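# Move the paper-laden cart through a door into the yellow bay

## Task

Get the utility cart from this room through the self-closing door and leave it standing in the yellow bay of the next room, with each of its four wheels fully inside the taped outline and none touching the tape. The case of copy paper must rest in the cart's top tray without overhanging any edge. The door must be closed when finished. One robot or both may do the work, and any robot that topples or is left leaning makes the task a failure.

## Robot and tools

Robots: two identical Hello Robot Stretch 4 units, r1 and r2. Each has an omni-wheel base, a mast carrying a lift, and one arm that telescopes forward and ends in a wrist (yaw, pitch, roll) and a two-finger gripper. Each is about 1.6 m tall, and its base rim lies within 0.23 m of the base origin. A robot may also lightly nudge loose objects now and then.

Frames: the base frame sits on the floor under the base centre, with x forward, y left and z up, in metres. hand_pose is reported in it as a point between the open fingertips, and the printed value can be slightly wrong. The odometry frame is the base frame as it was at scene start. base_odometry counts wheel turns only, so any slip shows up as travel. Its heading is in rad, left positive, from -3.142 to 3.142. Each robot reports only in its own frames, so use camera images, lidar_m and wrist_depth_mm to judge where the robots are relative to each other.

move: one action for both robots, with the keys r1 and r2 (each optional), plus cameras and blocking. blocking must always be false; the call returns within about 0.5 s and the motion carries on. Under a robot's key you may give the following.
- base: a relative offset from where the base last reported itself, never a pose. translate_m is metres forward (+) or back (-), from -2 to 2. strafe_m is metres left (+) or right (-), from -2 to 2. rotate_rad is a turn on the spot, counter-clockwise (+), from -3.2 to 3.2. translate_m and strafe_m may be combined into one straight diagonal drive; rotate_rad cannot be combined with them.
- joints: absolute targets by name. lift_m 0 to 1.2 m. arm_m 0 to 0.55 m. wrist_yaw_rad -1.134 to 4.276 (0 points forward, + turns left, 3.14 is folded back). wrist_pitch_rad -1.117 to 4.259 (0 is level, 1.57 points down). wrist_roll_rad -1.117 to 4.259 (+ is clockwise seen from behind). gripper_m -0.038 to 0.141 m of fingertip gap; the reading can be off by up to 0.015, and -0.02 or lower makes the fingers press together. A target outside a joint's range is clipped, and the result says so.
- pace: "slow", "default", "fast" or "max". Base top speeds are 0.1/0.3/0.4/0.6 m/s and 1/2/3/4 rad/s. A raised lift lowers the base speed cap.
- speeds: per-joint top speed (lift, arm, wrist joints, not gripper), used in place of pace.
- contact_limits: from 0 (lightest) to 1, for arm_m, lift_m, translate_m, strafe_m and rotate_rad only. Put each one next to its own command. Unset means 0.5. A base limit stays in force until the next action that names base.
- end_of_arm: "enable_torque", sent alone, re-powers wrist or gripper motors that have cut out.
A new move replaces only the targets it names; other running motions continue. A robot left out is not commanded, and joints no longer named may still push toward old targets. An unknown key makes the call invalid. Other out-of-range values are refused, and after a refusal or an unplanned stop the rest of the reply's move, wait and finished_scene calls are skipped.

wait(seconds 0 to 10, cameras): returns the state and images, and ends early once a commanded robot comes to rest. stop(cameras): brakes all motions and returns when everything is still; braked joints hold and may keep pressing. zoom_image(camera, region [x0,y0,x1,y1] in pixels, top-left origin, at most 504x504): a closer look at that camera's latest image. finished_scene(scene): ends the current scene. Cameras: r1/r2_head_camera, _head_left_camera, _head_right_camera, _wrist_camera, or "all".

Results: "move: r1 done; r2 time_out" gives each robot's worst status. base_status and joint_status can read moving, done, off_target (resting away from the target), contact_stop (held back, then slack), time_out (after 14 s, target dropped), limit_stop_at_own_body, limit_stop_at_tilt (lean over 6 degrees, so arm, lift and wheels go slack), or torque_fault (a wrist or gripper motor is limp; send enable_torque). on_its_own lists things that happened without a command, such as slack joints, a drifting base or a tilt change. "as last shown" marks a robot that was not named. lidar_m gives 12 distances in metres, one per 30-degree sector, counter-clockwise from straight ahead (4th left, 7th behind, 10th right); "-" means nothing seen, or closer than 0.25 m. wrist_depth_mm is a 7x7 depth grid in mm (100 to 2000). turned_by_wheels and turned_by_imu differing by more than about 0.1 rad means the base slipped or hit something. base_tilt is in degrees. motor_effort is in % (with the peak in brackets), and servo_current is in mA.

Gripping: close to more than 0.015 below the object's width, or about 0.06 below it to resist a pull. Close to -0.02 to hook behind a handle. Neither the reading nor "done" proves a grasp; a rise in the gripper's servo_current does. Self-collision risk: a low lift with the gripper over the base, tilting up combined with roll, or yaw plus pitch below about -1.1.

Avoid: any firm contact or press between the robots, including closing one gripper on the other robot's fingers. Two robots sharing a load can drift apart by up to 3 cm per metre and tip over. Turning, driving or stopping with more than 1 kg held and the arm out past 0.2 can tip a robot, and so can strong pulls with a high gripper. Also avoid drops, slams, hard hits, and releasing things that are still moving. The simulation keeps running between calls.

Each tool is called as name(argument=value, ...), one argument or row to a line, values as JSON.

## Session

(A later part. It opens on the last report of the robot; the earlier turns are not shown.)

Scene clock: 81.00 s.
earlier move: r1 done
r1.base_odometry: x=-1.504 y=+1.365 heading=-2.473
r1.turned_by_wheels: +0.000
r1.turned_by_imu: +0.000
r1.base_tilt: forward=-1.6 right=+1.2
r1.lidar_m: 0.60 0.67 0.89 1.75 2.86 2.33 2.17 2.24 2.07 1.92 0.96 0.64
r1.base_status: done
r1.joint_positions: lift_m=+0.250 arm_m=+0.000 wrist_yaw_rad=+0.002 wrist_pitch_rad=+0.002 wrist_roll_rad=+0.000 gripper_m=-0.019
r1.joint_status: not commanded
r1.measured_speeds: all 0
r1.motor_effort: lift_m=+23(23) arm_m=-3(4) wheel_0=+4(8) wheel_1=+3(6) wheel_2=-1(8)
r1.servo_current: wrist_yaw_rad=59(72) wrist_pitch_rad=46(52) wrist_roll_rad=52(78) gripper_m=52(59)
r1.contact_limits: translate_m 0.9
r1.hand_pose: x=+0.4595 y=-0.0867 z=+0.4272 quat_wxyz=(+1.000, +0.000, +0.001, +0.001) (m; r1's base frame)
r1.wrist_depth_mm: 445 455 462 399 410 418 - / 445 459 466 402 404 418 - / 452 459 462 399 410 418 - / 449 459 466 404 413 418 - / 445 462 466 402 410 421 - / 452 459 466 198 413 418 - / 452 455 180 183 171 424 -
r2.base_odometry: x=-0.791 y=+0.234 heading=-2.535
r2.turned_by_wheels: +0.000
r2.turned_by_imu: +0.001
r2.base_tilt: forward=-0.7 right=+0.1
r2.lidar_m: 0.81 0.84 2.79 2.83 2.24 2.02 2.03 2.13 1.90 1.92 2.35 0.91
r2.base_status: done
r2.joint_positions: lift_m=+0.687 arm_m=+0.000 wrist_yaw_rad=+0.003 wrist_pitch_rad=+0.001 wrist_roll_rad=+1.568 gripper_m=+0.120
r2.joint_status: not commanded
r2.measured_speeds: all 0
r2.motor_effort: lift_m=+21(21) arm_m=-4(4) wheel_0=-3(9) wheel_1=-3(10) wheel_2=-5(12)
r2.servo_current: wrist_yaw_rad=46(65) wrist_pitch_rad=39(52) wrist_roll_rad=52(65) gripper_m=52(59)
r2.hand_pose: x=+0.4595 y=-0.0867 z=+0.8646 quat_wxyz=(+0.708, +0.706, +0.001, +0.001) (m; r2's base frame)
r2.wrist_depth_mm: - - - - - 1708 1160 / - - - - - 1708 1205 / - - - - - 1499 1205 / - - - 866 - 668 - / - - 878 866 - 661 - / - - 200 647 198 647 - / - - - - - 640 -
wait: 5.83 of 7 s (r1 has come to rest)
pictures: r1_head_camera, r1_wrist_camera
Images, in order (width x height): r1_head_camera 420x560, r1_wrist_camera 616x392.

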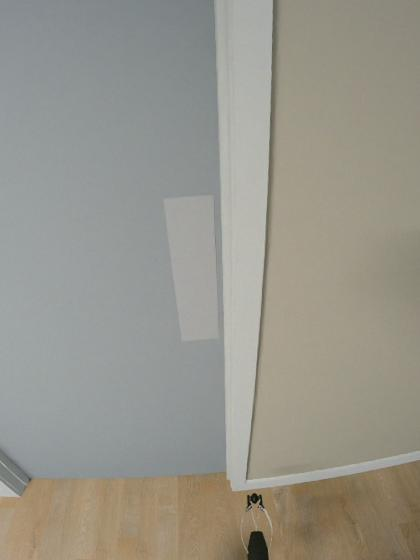

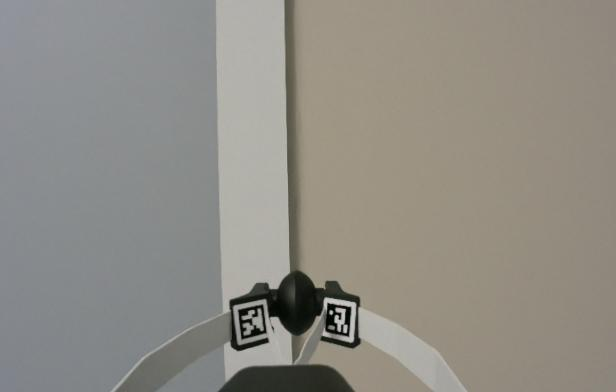

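move(
  blocking=false,
  r1={"base":{"translate_m":-0.06,"strafe_m":0.24}},
  r2={"base":{"strafe_m":0.13,"translate_m":0.1}},
  cameras=[],
)

wait(
  seconds=2,
  cameras=[],
)

wait(
  seconds=2,
  cameras=["r2_head_camera","r2_wrist_camera"],
)

move(
  blocking=false,
  r1={"base":{"translate_m":0.4},"pace":"slow","contact_limits":{"translate_m":0.9}},
  cameras=[],
)

wait(
  seconds=6,
  cameras=["r1_head_camera","r1_wrist_camera"],
)

Scene clock: 102.67 s.
move: r1 moving; r2 moving
r1.base_odometry: x=-1.478 y=+1.345 heading=-2.473
r1.turned_by_wheels: +0.000
r1.turned_by_imu: +0.000
r1.base_tilt: forward=-1.6 right=+1.3
r1.lidar_m: 0.59 0.70 0.93 1.79 2.81 2.32 2.17 2.23 2.09 1.93 0.99 0.63
r1.base_status: translate_m moving; strafe_m moving
r1.joint_positions: lift_m=+0.250 arm_m=+0.000 wrist_yaw_rad=+0.002 wrist_pitch_rad=+0.002 wrist_roll_rad=+0.000 gripper_m=-0.019
r1.joint_status: not commanded
r1.measured_speeds: translate_m=-0.030 strafe_m=+0.123 rotate_rad=+0.000 lift_m=+0.000 arm_m=+0.000 wrist_yaw_rad=+0.000 wrist_pitch_rad=+0.000 wrist_roll_rad=+0.000
r1.motor_effort: lift_m=+23(23) arm_m=-3(4) wheel_0=-11(11) wheel_1=+7(9) wheel_2=+3(4)
r1.servo_current: wrist_yaw_rad=59(65) wrist_pitch_rad=46(46) wrist_roll_rad=39(52) gripper_m=52(59)
r1.hand_pose: x=+0.4595 y=-0.0867 z=+0.4272 quat_wxyz=(+1.000, +0.000, +0.001, +0.001) (m; r1's base frame)
r1.wrist_depth_mm: 449 459 473 404 413 424 - / 449 462 466 407 413 418 - / 452 459 466 404 415 418 - / 455 462 473 407 415 421 - / 455 466 469 407 415 421 - / 455 466 473 199 418 427 - / 452 466 179 183 170 - -
r2.base_odometry: x=-0.792 y=+0.202 heading=-2.535
r2.turned_by_wheels: +0.000
r2.turned_by_imu: +0.000
r2.base_tilt: forward=-0.7 right=+0.1
r2.lidar_m: 0.80 3.07 2.76 2.81 2.24 2.04 2.06 2.15 1.95 1.96 2.41 0.84
r2.base_status: translate_m moving; strafe_m moving
r2.joint_positions: lift_m=+0.687 arm_m=+0.000 wrist_yaw_rad=+0.002 wrist_pitch_rad=+0.001 wrist_roll_rad=+1.568 gripper_m=+0.120
r2.joint_status: not commanded
r2.measured_speeds: translate_m=+0.076 strafe_m=+0.097 rotate_rad=+0.002 lift_m=+0.000 arm_m=+0.000 wrist_yaw_rad=+0.000 wrist_pitch_rad=+0.000 wrist_roll_rad=+0.000
r2.motor_effort: lift_m=+21(21) arm_m=-4(4) wheel_0=-7(9) wheel_1=+10(11) wheel_2=-10(10)
r2.servo_current: wrist_yaw_rad=39(59) wrist_pitch_rad=46(46) wrist_roll_rad=46(65) gripper_m=46(52)
r2.hand_pose: x=+0.4595 y=-0.0867 z=+0.8646 quat_wxyz=(+0.708, +0.706, +0.001, +0.001) (m; r2's base frame)
r2.wrist_depth_mm: - - - - - 1708 1160 / - - - - - 1708 1205 / - - - - - 842 1229 / - - - 831 - 647 - / - - 866 640 - 640 - / - - 200 634 197 634 - / - - - - - 634 1138
pictures: none
No camera images: "cameras" was empty.

Scene clock: 104.07 s.
earlier move: r1 moving; r2 done
r1.base_odometry: x=-1.308 y=+1.214 heading=-2.473
r1.turned_by_wheels: +0.000
r1.turned_by_imu: +0.001
r1.base_tilt: forward=-1.6 right=+1.3
r1.lidar_m: 0.70 0.73 0.92 1.88 2.58 2.28 2.12 2.20 2.31 2.17 1.01 0.69
r1.base_status: translate_m moving; strafe_m moving
r1.joint_positions: lift_m=+0.250 arm_m=+0.000 wrist_yaw_rad=+0.002 wrist_pitch_rad=+0.002 wrist_roll_rad=+0.000 gripper_m=-0.019
r1.joint_status: not commanded
r1.measured_speeds: translate_m=-0.004 strafe_m=+0.016 rotate_rad=-0.001 lift_m=+0.000 arm_m=+0.000 wrist_yaw_rad=+0.000 wrist_pitch_rad=+0.000 wrist_roll_rad=+0.000
r1.motor_effort: lift_m=+23(23) arm_m=-4(4) wheel_0=+0(13) wheel_1=-1(9) wheel_2=+1(5)
r1.servo_current: wrist_yaw_rad=39(65) wrist_pitch_rad=46(52) wrist_roll_rad=52(65) gripper_m=52(59)
r1.hand_pose: x=+0.4595 y=-0.0867 z=+0.4272 quat_wxyz=(+1.000, +0.000, +0.001, +0.001) (m; r1's base frame)
r1.wrist_depth_mm: 480 488 496 512 521 - - / 480 492 508 517 525 - - / 484 492 508 517 525 - - / 480 496 508 521 525 - - / 488 496 508 521 525 - - / 488 492 500 198 477 - - / 488 496 180 183 162 - -
r2.base_odometry: x=-0.799 y=+0.070 heading=-2.535
r2.turned_by_wheels: +0.000
r2.turned_by_imu: +0.000
r2.base_tilt: forward=-0.6 right=+0.0
r2.lidar_m: 0.70 3.00 2.64 2.68 2.29 2.07 2.08 2.28 2.07 2.08 2.59 0.74
r2.base_status: done
r2.joint_positions: lift_m=+0.687 arm_m=+0.000 wrist_yaw_rad=+0.002 wrist_pitch_rad=+0.001 wrist_roll_rad=+1.568 gripper_m=+0.120
r2.joint_status: not commanded
r2.measured_speeds: all 0
r2.motor_effort: lift_m=+21(21) arm_m=-4(4) wheel_0=-4(10) wheel_1=+3(12) wheel_2=-5(11)
r2.servo_current: wrist_yaw_rad=52(65) wrist_pitch_rad=39(52) wrist_roll_rad=52(65) gripper_m=52(59)
r2.hand_pose: x=+0.4595 y=-0.0867 z=+0.8646 quat_wxyz=(+0.708, +0.706, +0.001, +0.001) (m; r2's base frame)
r2.wrist_depth_mm: - - - - - 1708 1138 / - - - 569 - 580 574 / - - - 559 - 559 564 / - - 759 554 1160 - 554 / - - 798 544 1118 - 549 / - - 198 539 197 544 539 / - - - - - 1756 1182
wait: 1.40 of 2 s (r2 has come to rest)
pictures: none
No camera images: "cameras" was empty.

Scene clock: 104.40 s.
earlier move: r1 done
r1.base_odometry: x=-1.308 y=+1.214 heading=-2.473
r1.turned_by_wheels: +0.000
r1.turned_by_imu: +0.000
r1.base_tilt: forward=-1.6 right=+1.3
r1.lidar_m: 0.69 0.72 0.94 1.87 2.56 2.28 2.13 2.19 2.29 2.15 1.03 0.70
r1.base_status: done
r1.joint_positions: lift_m=+0.250 arm_m=+0.000 wrist_yaw_rad=+0.002 wrist_pitch_rad=+0.002 wrist_roll_rad=+0.000 gripper_m=-0.019
r1.joint_status: not commanded
r1.measured_speeds: all 0
r1.motor_effort: lift_m=+23(23) arm_m=-4(4) wheel_0=+0(13) wheel_1=+0(9) wheel_2=+2(5)
r1.servo_current: wrist_yaw_rad=46(65) wrist_pitch_rad=46(52) wrist_roll_rad=39(65) gripper_m=52(59)
r1.hand_pose: x=+0.4595 y=-0.0867 z=+0.4272 quat_wxyz=(+1.000, +0.000, +0.001, +0.001) (m; r1's base frame)
r1.wrist_depth_mm: 484 496 504 517 517 - - / 477 488 504 521 525 - - / 484 492 508 517 521 - - / 488 496 504 517 525 - - / 484 496 504 521 525 - - / 488 500 500 199 480 459 - / 488 496 180 184 162 - -
r2.base_odometry: x=-0.799 y=+0.070 heading=-2.535
r2.turned_by_wheels: +0.000
r2.turned_by_imu: +0.000
r2.base_tilt: forward=-0.7 right=+0.1
r2.lidar_m: 0.69 2.96 2.61 2.68 2.30 2.08 2.08 2.30 2.05 2.09 2.57 0.76
r2.base_status: done
r2.joint_positions: lift_m=+0.687 arm_m=+0.000 wrist_yaw_rad=+0.002 wrist_pitch_rad=+0.001 wrist_roll_rad=+1.568 gripper_m=+0.120
r2.joint_status: not commanded
r2.measured_speeds: all 0
r2.motor_effort: lift_m=+21(21) arm_m=-4(4) wheel_0=-4(10) wheel_1=+3(12) wheel_2=-5(11)
r2.servo_current: wrist_yaw_rad=39(65) wrist_pitch_rad=39(52) wrist_roll_rad=52(65) gripper_m=46(59)
r2.hand_pose: x=+0.4595 y=-0.0867 z=+0.8646 quat_wxyz=(+0.708, +0.706, +0.001, +0.001) (m; r2's base frame)
r2.wrist_depth_mm: - - - - - 1708 1138 / - - - 559 - 574 569 / - - - 559 - 559 564 / - - 768 559 1138 - 554 / - - 788 554 1138 - 549 / - - 198 539 198 549 544 / - - - - - 1708 1229
wait: 0.33 of 2 s (r1 has come to rest)
pictures: r2_head_camera, r2_wrist_camera
Images, in order (width x height): r2_head_camera 420x560, r2_wrist_camera 616x392.

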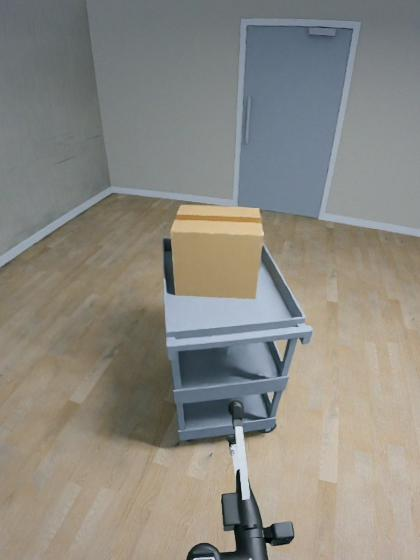

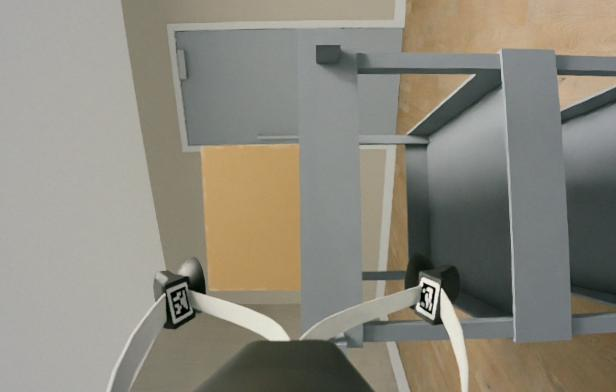

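Scene clock: 104.90 s.
move: r1 moving
r1.base_odometry: x=-1.318 y=+1.206 heading=-2.472
r1.turned_by_wheels: +0.000
r1.turned_by_imu: +0.000
r1.base_tilt: forward=-1.6 right=+1.3
r1.lidar_m: 0.70 0.71 0.91 1.88 2.57 2.33 2.15 2.19 2.32 2.17 1.00 0.69
r1.base_status: translate_m moving
r1.joint_positions: lift_m=+0.250 arm_m=+0.000 wrist_yaw_rad=+0.002 wrist_pitch_rad=+0.002 wrist_roll_rad=+0.000 gripper_m=-0.019
r1.joint_status: not commanded
r1.measured_speeds: translate_m=+0.048 strafe_m=-0.001 rotate_rad=-0.001 lift_m=+0.000 arm_m=+0.000 wrist_yaw_rad=+0.000 wrist_pitch_rad=+0.000 wrist_roll_rad=+0.000
r1.motor_effort: lift_m=+23(23) arm_m=-4(4) wheel_0=+6(7) wheel_1=+6(6) wheel_2=-4(6)
r1.servo_current: wrist_yaw_rad=65(65) wrist_pitch_rad=39(46) wrist_roll_rad=46(59) gripper_m=52(59)
r1.contact_limits: translate_m 0.9
r1.hand_pose: x=+0.4595 y=-0.0867 z=+0.4272 quat_wxyz=(+1.000, +0.000, +0.001, +0.001) (m; r1's base frame)
r1.wrist_depth_mm: 473 484 488 500 508 - - / 473 480 492 508 512 - - / 473 488 492 504 512 442 - / 477 480 496 500 521 442 - / 477 488 496 508 517 430 - / 477 484 492 198 480 449 - / 473 488 180 183 162 - -
r2: as last shown
r2.base_tilt: forward=-0.7 right=+0.0
r2.lidar_m: 0.71 2.98 2.64 2.66 2.29 2.07 2.09 2.30 2.08 2.08 2.57 0.76
r2.motor_effort: lift_m=+21(21) arm_m=-4(4) wheel_0=-4(4) wheel_1=+3(3) wheel_2=-5(6)
r2.servo_current: wrist_yaw_rad=46(52) wrist_pitch_rad=39(46) wrist_roll_rad=46(59) gripper_m=52(52)
r2.wrist_depth_mm: - - - - - 1756 1118 / - - - 569 - 574 569 / - - - 564 - 564 559 / - - 768 559 1138 - 549 / - - 788 554 1098 - 549 / - - 199 539 198 544 549 / - - - - - 1756 1205
pictures: none
No camera images: "cameras" was empty.

Scene clock: 109.83 s.
earlier move: r1 done
r1.base_odometry: x=-1.621 y=+0.966 heading=-2.472
r1.turned_by_wheels: +0.000
r1.turned_by_imu: +0.001
r1.base_tilt: forward=-1.6 right=+1.3
r1.lidar_m: 0.40 0.41 0.50 0.73 2.63 2.73 2.53 2.58 2.28 1.60 0.39 0.37
r1.base_status: done
r1.joint_positions: lift_m=+0.250 arm_m=+0.000 wrist_yaw_rad=-0.003 wrist_pitch_rad=+0.002 wrist_roll_rad=+0.000 gripper_m=-0.020
r1.joint_status: not commanded
r1.measured_speeds: all 0
r1.motor_effort: lift_m=+23(23) arm_m=+7(10) wheel_0=+8(15) wheel_1=+4(10) wheel_2=-9(19)
r1.servo_current: wrist_yaw_rad=39(78) wrist_pitch_rad=46(52) wrist_roll_rad=52(72) gripper_m=33(59)
r1.contact_limits: translate_m 0.9
r1.hand_pose: x=+0.4587 y=-0.0882 z=+0.4272 quat_wxyz=(+1.000, +0.000, +0.001, -0.001) (m; r1's base frame)
r1.wrist_depth_mm: 198 208 219 231 247 260 - / 199 208 220 234 246 262 - / 198 210 220 234 247 260 - / 198 209 221 234 248 263 - / 200 208 221 235 248 262 - / 200 209 191 196 248 264 1430 / 200 205 220 178 159 267 1060
r2.base_odometry: x=-0.799 y=+0.070 heading=-2.535
r2.turned_by_wheels: +0.000
r2.turned_by_imu: +0.001
r2.base_tilt: forward=-0.7 right=+0.0
r2.lidar_m: 0.68 2.95 2.62 2.64 2.30 2.08 2.09 2.29 2.09 2.10 2.57 0.73
r2.base_status: not commanded
r2.joint_positions: lift_m=+0.687 arm_m=+0.000 wrist_yaw_rad=+0.002 wrist_pitch_rad=+0.001 wrist_roll_rad=+1.568 gripper_m=+0.120
r2.joint_status: not commanded
r2.measured_speeds: all 0
r2.motor_effort: lift_m=+21(21) arm_m=-4(4) wheel_0=-4(5) wheel_1=+3(3) wheel_2=-5(6)
r2.servo_current: wrist_yaw_rad=46(65) wrist_pitch_rad=39(46) wrist_roll_rad=46(65) gripper_m=46(59)
r2.hand_pose: x=+0.4595 y=-0.0867 z=+0.8646 quat_wxyz=(+0.708, +0.706, +0.001, +0.001) (m; r2's base frame)
r2.wrist_depth_mm: - - - - - 1708 1118 / - - - 569 - 574 564 / - - - 564 - 564 559 / - - 768 559 1160 - 554 / - - 788 554 1078 - 549 / - - 198 544 198 544 549 / - - - - - 1756 1229
wait: 4.93 of 6 s (r1 has come to rest)
pictures: r1_head_camera, r1_wrist_camera
Images, in order (width x height): r1_head_camera 420x560, r1_wrist_camera 616x392.

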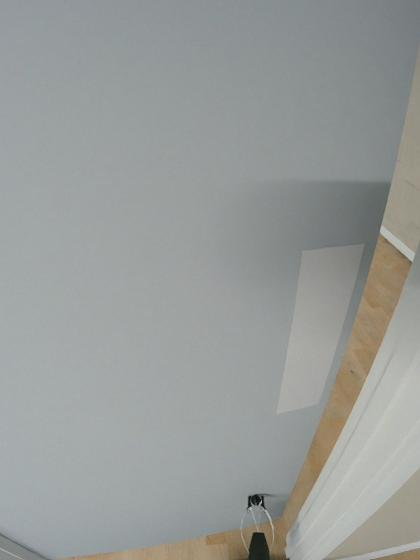

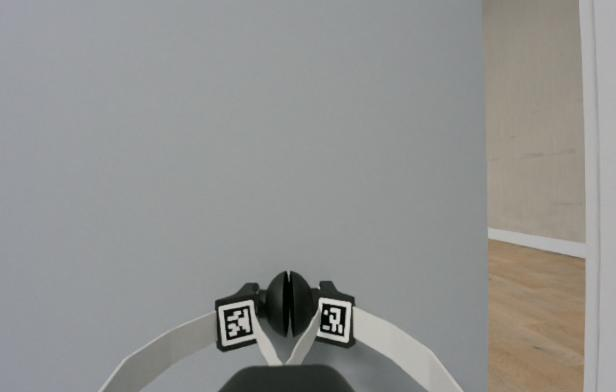

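move(
  blocking=false,
  r1={"base":{"translate_m":0.3,"strafe_m":0.12},"pace":"slow","contact_limits":{"translate_m":0.9}},
  r2={"base":{"translate_m":0.375},"pace":"slow","contact_limits":{"translate_m":0.2}},
  cameras=[],
)

wait(
  seconds=5,
  cameras=[],
)

wait(
  seconds=5,
  cameras=["r1_head_camera","r1_head_right_camera","r2_head_camera","r2_wrist_camera"],
)

Scene clock: 120.87 s.
move: r1 moving; r2 moving
r1.base_odometry: x=-1.628 y=+0.954 heading=-2.472
r1.turned_by_wheels: +0.000
r1.turned_by_imu: -0.001
r1.base_tilt: forward=-1.6 right=+1.3
r1.lidar_m: 0.39 0.40 0.48 0.76 2.65 2.73 2.57 2.62 2.30 1.54 0.36 0.36
r1.base_status: translate_m moving; strafe_m moving
r1.joint_positions: lift_m=+0.250 arm_m=+0.000 wrist_yaw_rad=-0.003 wrist_pitch_rad=+0.002 wrist_roll_rad=+0.000 gripper_m=-0.020
r1.joint_status: not commanded
r1.measured_speeds: translate_m=+0.050 strafe_m=+0.020 rotate_rad=-0.002 lift_m=+0.000 arm_m=+0.000 wrist_yaw_rad=+0.000 wrist_pitch_rad=+0.000 wrist_roll_rad=+0.000
r1.motor_effort: lift_m=+23(23) arm_m=+8(8) wheel_0=+10(11) wheel_1=+9(10) wheel_2=-18(18)
r1.servo_current: wrist_yaw_rad=39(59) wrist_pitch_rad=39(46) wrist_roll_rad=59(59) gripper_m=39(46)
r1.contact_limits: translate_m 0.9
r1.hand_pose: x=+0.4587 y=-0.0882 z=+0.4272 quat_wxyz=(+1.000, +0.000, +0.001, -0.001) (m; r1's base frame)
r1.wrist_depth_mm: 197 206 219 233 248 263 - / 196 208 220 234 248 262 - / 196 207 220 233 249 264 - / 198 208 221 233 249 264 - / 199 209 221 234 248 264 - / 197 209 189 202 250 265 1464 / 198 205 216 154 160 267 1060
r2.base_odometry: x=-0.809 y=+0.063 heading=-2.535
r2.turned_by_wheels: +0.000
r2.turned_by_imu: +0.001
r2.base_tilt: forward=-0.7 right=+0.1
r2.lidar_m: 0.69 2.96 2.63 2.68 2.29 2.08 2.11 2.30 2.07 2.09 2.59 0.75
r2.base_status: translate_m moving
r2.joint_positions: lift_m=+0.687 arm_m=+0.000 wrist_yaw_rad=+0.002 wrist_pitch_rad=+0.001 wrist_roll_rad=+1.568 gripper_m=+0.120
r2.joint_status: not commanded
r2.measured_speeds: translate_m=+0.048 strafe_m=+0.000 rotate_rad=-0.001 lift_m=+0.000 arm_m=+0.000 wrist_yaw_rad=+0.000 wrist_pitch_rad=+0.000 wrist_roll_rad=+0.000
r2.motor_effort: lift_m=+21(21) arm_m=-4(4) wheel_0=+4(9) wheel_1=+4(7) wheel_2=-8(10)
r2.servo_current: wrist_yaw_rad=46(72) wrist_pitch_rad=39(46) wrist_roll_rad=52(59) gripper_m=52(59)
r2.contact_limits: translate_m 0.2
r2.hand_pose: x=+0.4595 y=-0.0867 z=+0.8646 quat_wxyz=(+0.708, +0.706, +0.001, +0.001) (m; r2's base frame)
r2.wrist_depth_mm: - - - - - 1618 1118 / - - - 559 - 707 554 / - - - 559 - 559 549 / - - 768 544 1138 - 544 / - - 788 768 1118 - 539 / - - 198 535 201 535 535 / - - - - - 1756 1138
pictures: none
No camera images: "cameras" was empty.

Scene clock: 124.80 s.
earlier move: r1 done; r2 moving
r1.base_odometry: x=-1.782 y=+0.686 heading=-2.473
r1.turned_by_wheels: -0.001
r1.turned_by_imu: -0.003
r1.base_tilt: forward=-1.6 right=+1.3
r1.lidar_m: 0.32 0.29 0.29 0.43 2.55 3.05 2.86 2.91 2.43 0.33 0.37 0.49
r1.base_status: done
r1.joint_positions: lift_m=+0.250 arm_m=+0.000 wrist_yaw_rad=-0.011 wrist_pitch_rad=+0.002 wrist_roll_rad=+0.000 gripper_m=-0.020
r1.joint_status: not commanded
r1.measured_speeds: all 0
r1.motor_effort: lift_m=+23(23) arm_m=+7(8) wheel_0=-1(11) wheel_1=+5(10) wheel_2=-15(19)
r1.servo_current: wrist_yaw_rad=78(91) wrist_pitch_rad=39(52) wrist_roll_rad=52(72) gripper_m=46(52)
r1.contact_limits: translate_m 0.9
r1.hand_pose: x=+0.4579 y=-0.0907 z=+0.4272 quat_wxyz=(+1.000, +0.000, +0.001, -0.006) (m; r1's base frame)
r1.wrist_depth_mm: 160 179 205 240 287 - - / 158 179 206 240 289 - - / 161 179 206 241 289 - - / 158 186 211 239 289 - - / 161 180 206 242 290 - - / 158 179 197 199 183 1499 1430 / 160 176 178 160 281 - 1042
r2.base_odometry: x=-1.103 y=-0.141 heading=-2.535
r2.turned_by_wheels: +0.000
r2.turned_by_imu: +0.001
r2.base_tilt: forward=-0.7 right=+0.1
r2.lidar_m: 0.38 2.82 2.53 2.54 2.66 2.42 2.45 2.42 2.21 2.22 2.71 0.44
r2.base_status: translate_m moving
r2.joint_positions: lift_m=+0.687 arm_m=+0.000 wrist_yaw_rad=-0.003 wrist_pitch_rad=+0.001 wrist_roll_rad=+1.569 gripper_m=+0.120
r2.joint_status: not commanded
r2.measured_speeds: translate_m=+0.033 strafe_m=+0.000 rotate_rad=-0.001 lift_m=+0.000 arm_m=+0.000 wrist_yaw_rad=+0.000 wrist_pitch_rad=+0.007 wrist_roll_rad=+0.000
r2.motor_effort: lift_m=+20(21) arm_m=+5(5) wheel_0=+4(11) wheel_1=+6(8) wheel_2=-9(17)
r2.servo_current: wrist_yaw_rad=46(72) wrist_pitch_rad=39(52) wrist_roll_rad=46(59) gripper_m=52(65)
r2.contact_limits: translate_m 0.2
r2.hand_pose: x=+0.4590 y=-0.0883 z=+0.8646 quat_wxyz=(+0.708, +0.706, -0.001, -0.002) (m; r2's base frame)
r2.wrist_depth_mm: - - - 183 247 1661 - / - - - 180 243 1661 - / - - 442 177 237 831 - / - 452 449 233 234 831 - / - 455 455 172 229 - - / - - 201 167 224 - - / - - 469 - 222 1576 -
wait: 3.93 of 5 s (r1 has come to rest)
pictures: none
No camera images: "cameras" was empty.

Scene clock: 125.40 s.
earlier move: r2 done
r1.base_odometry: x=-1.782 y=+0.686 heading=-2.473
r1.turned_by_wheels: +0.000
r1.turned_by_imu: +0.000
r1.base_tilt: forward=-1.6 right=+1.3
r1.lidar_m: 0.32 0.29 0.30 0.44 2.53 3.06 2.87 2.90 2.42 0.32 0.35 0.49
r1.base_status: done
r1.joint_positions: lift_m=+0.250 arm_m=+0.000 wrist_yaw_rad=-0.011 wrist_pitch_rad=+0.002 wrist_roll_rad=+0.000 gripper_m=-0.020
r1.joint_status: not commanded
r1.measured_speeds: all 0
r1.motor_effort: lift_m=+23(23) arm_m=+8(8) wheel_0=-1(11) wheel_1=+4(10) wheel_2=-15(19)
r1.servo_current: wrist_yaw_rad=65(91) wrist_pitch_rad=46(52) wrist_roll_rad=46(72) gripper_m=39(52)
r1.contact_limits: translate_m 0.9
r1.hand_pose: x=+0.4579 y=-0.0907 z=+0.4272 quat_wxyz=(+1.000, +0.000, +0.001, -0.006) (m; r1's base frame)
r1.wrist_depth_mm: 160 179 205 240 287 - - / 158 179 206 241 289 - - / 161 179 206 240 289 - - / 159 186 210 241 290 - - / 160 179 206 240 289 - - / 158 179 197 199 183 1464 1397 / 160 175 178 160 281 - 1042
r2.base_odometry: x=-1.107 y=-0.144 heading=-2.535
r2.turned_by_wheels: +0.000
r2.turned_by_imu: +0.000
r2.base_tilt: forward=-0.7 right=+0.1
r2.lidar_m: 0.36 2.83 2.51 2.51 2.66 2.42 2.43 2.46 2.22 2.23 2.73 0.42
r2.base_status: done
r2.joint_positions: lift_m=+0.687 arm_m=+0.000 wrist_yaw_rad=-0.003 wrist_pitch_rad=+0.003 wrist_roll_rad=+1.569 gripper_m=+0.120
r2.joint_status: not commanded
r2.measured_speeds: all 0
r2.motor_effort: lift_m=+20(21) arm_m=+5(5) wheel_0=+4(11) wheel_1=+4(8) wheel_2=-8(17)
r2.servo_current: wrist_yaw_rad=46(72) wrist_pitch_rad=39(52) wrist_roll_rad=46(59) gripper_m=52(65)
r2.contact_limits: translate_m 0.2
r2.hand_pose: x=+0.4590 y=-0.0883 z=+0.8641 quat_wxyz=(+0.708, +0.706, +0.000, -0.002) (m; r2's base frame)
r2.wrist_depth_mm: - - - 178 242 1661 - / - - - 175 237 1661 - / - 436 439 172 233 809 - / - 445 445 169 229 831 - / - 452 449 166 225 820 - / - 459 200 162 220 183 - / - - 462 - 218 1430 -
wait: 0.60 of 5 s (r2 has come to rest)
pictures: r1_head_camera, r1_head_right_camera, r2_head_camera, r2_wrist_camera
Images, in order (width x height): r1_head_camera 420x560, r1_head_right_camera 420x672, r2_head_camera 420x560, r2_wrist_camera 616x392.

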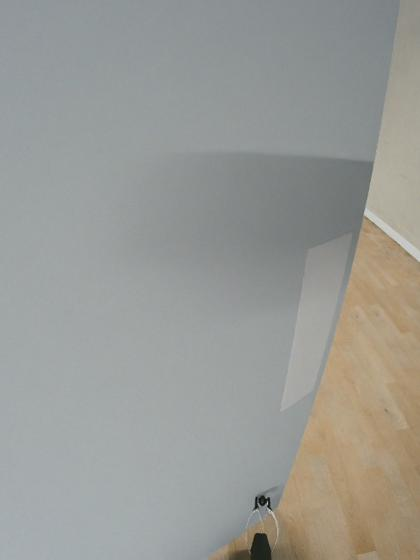

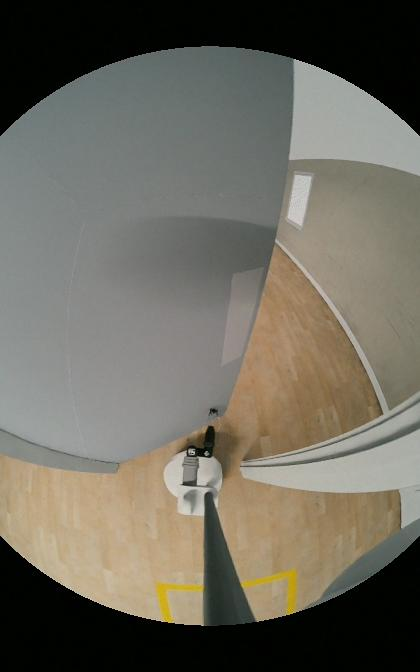

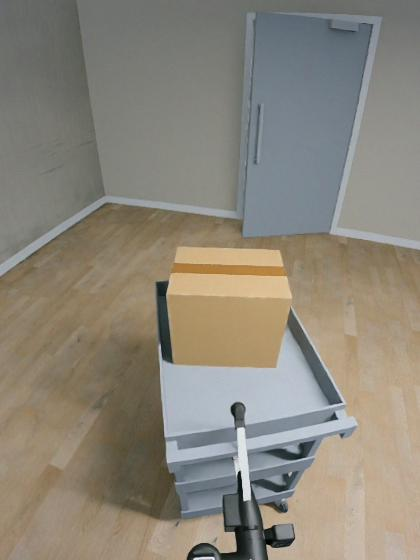

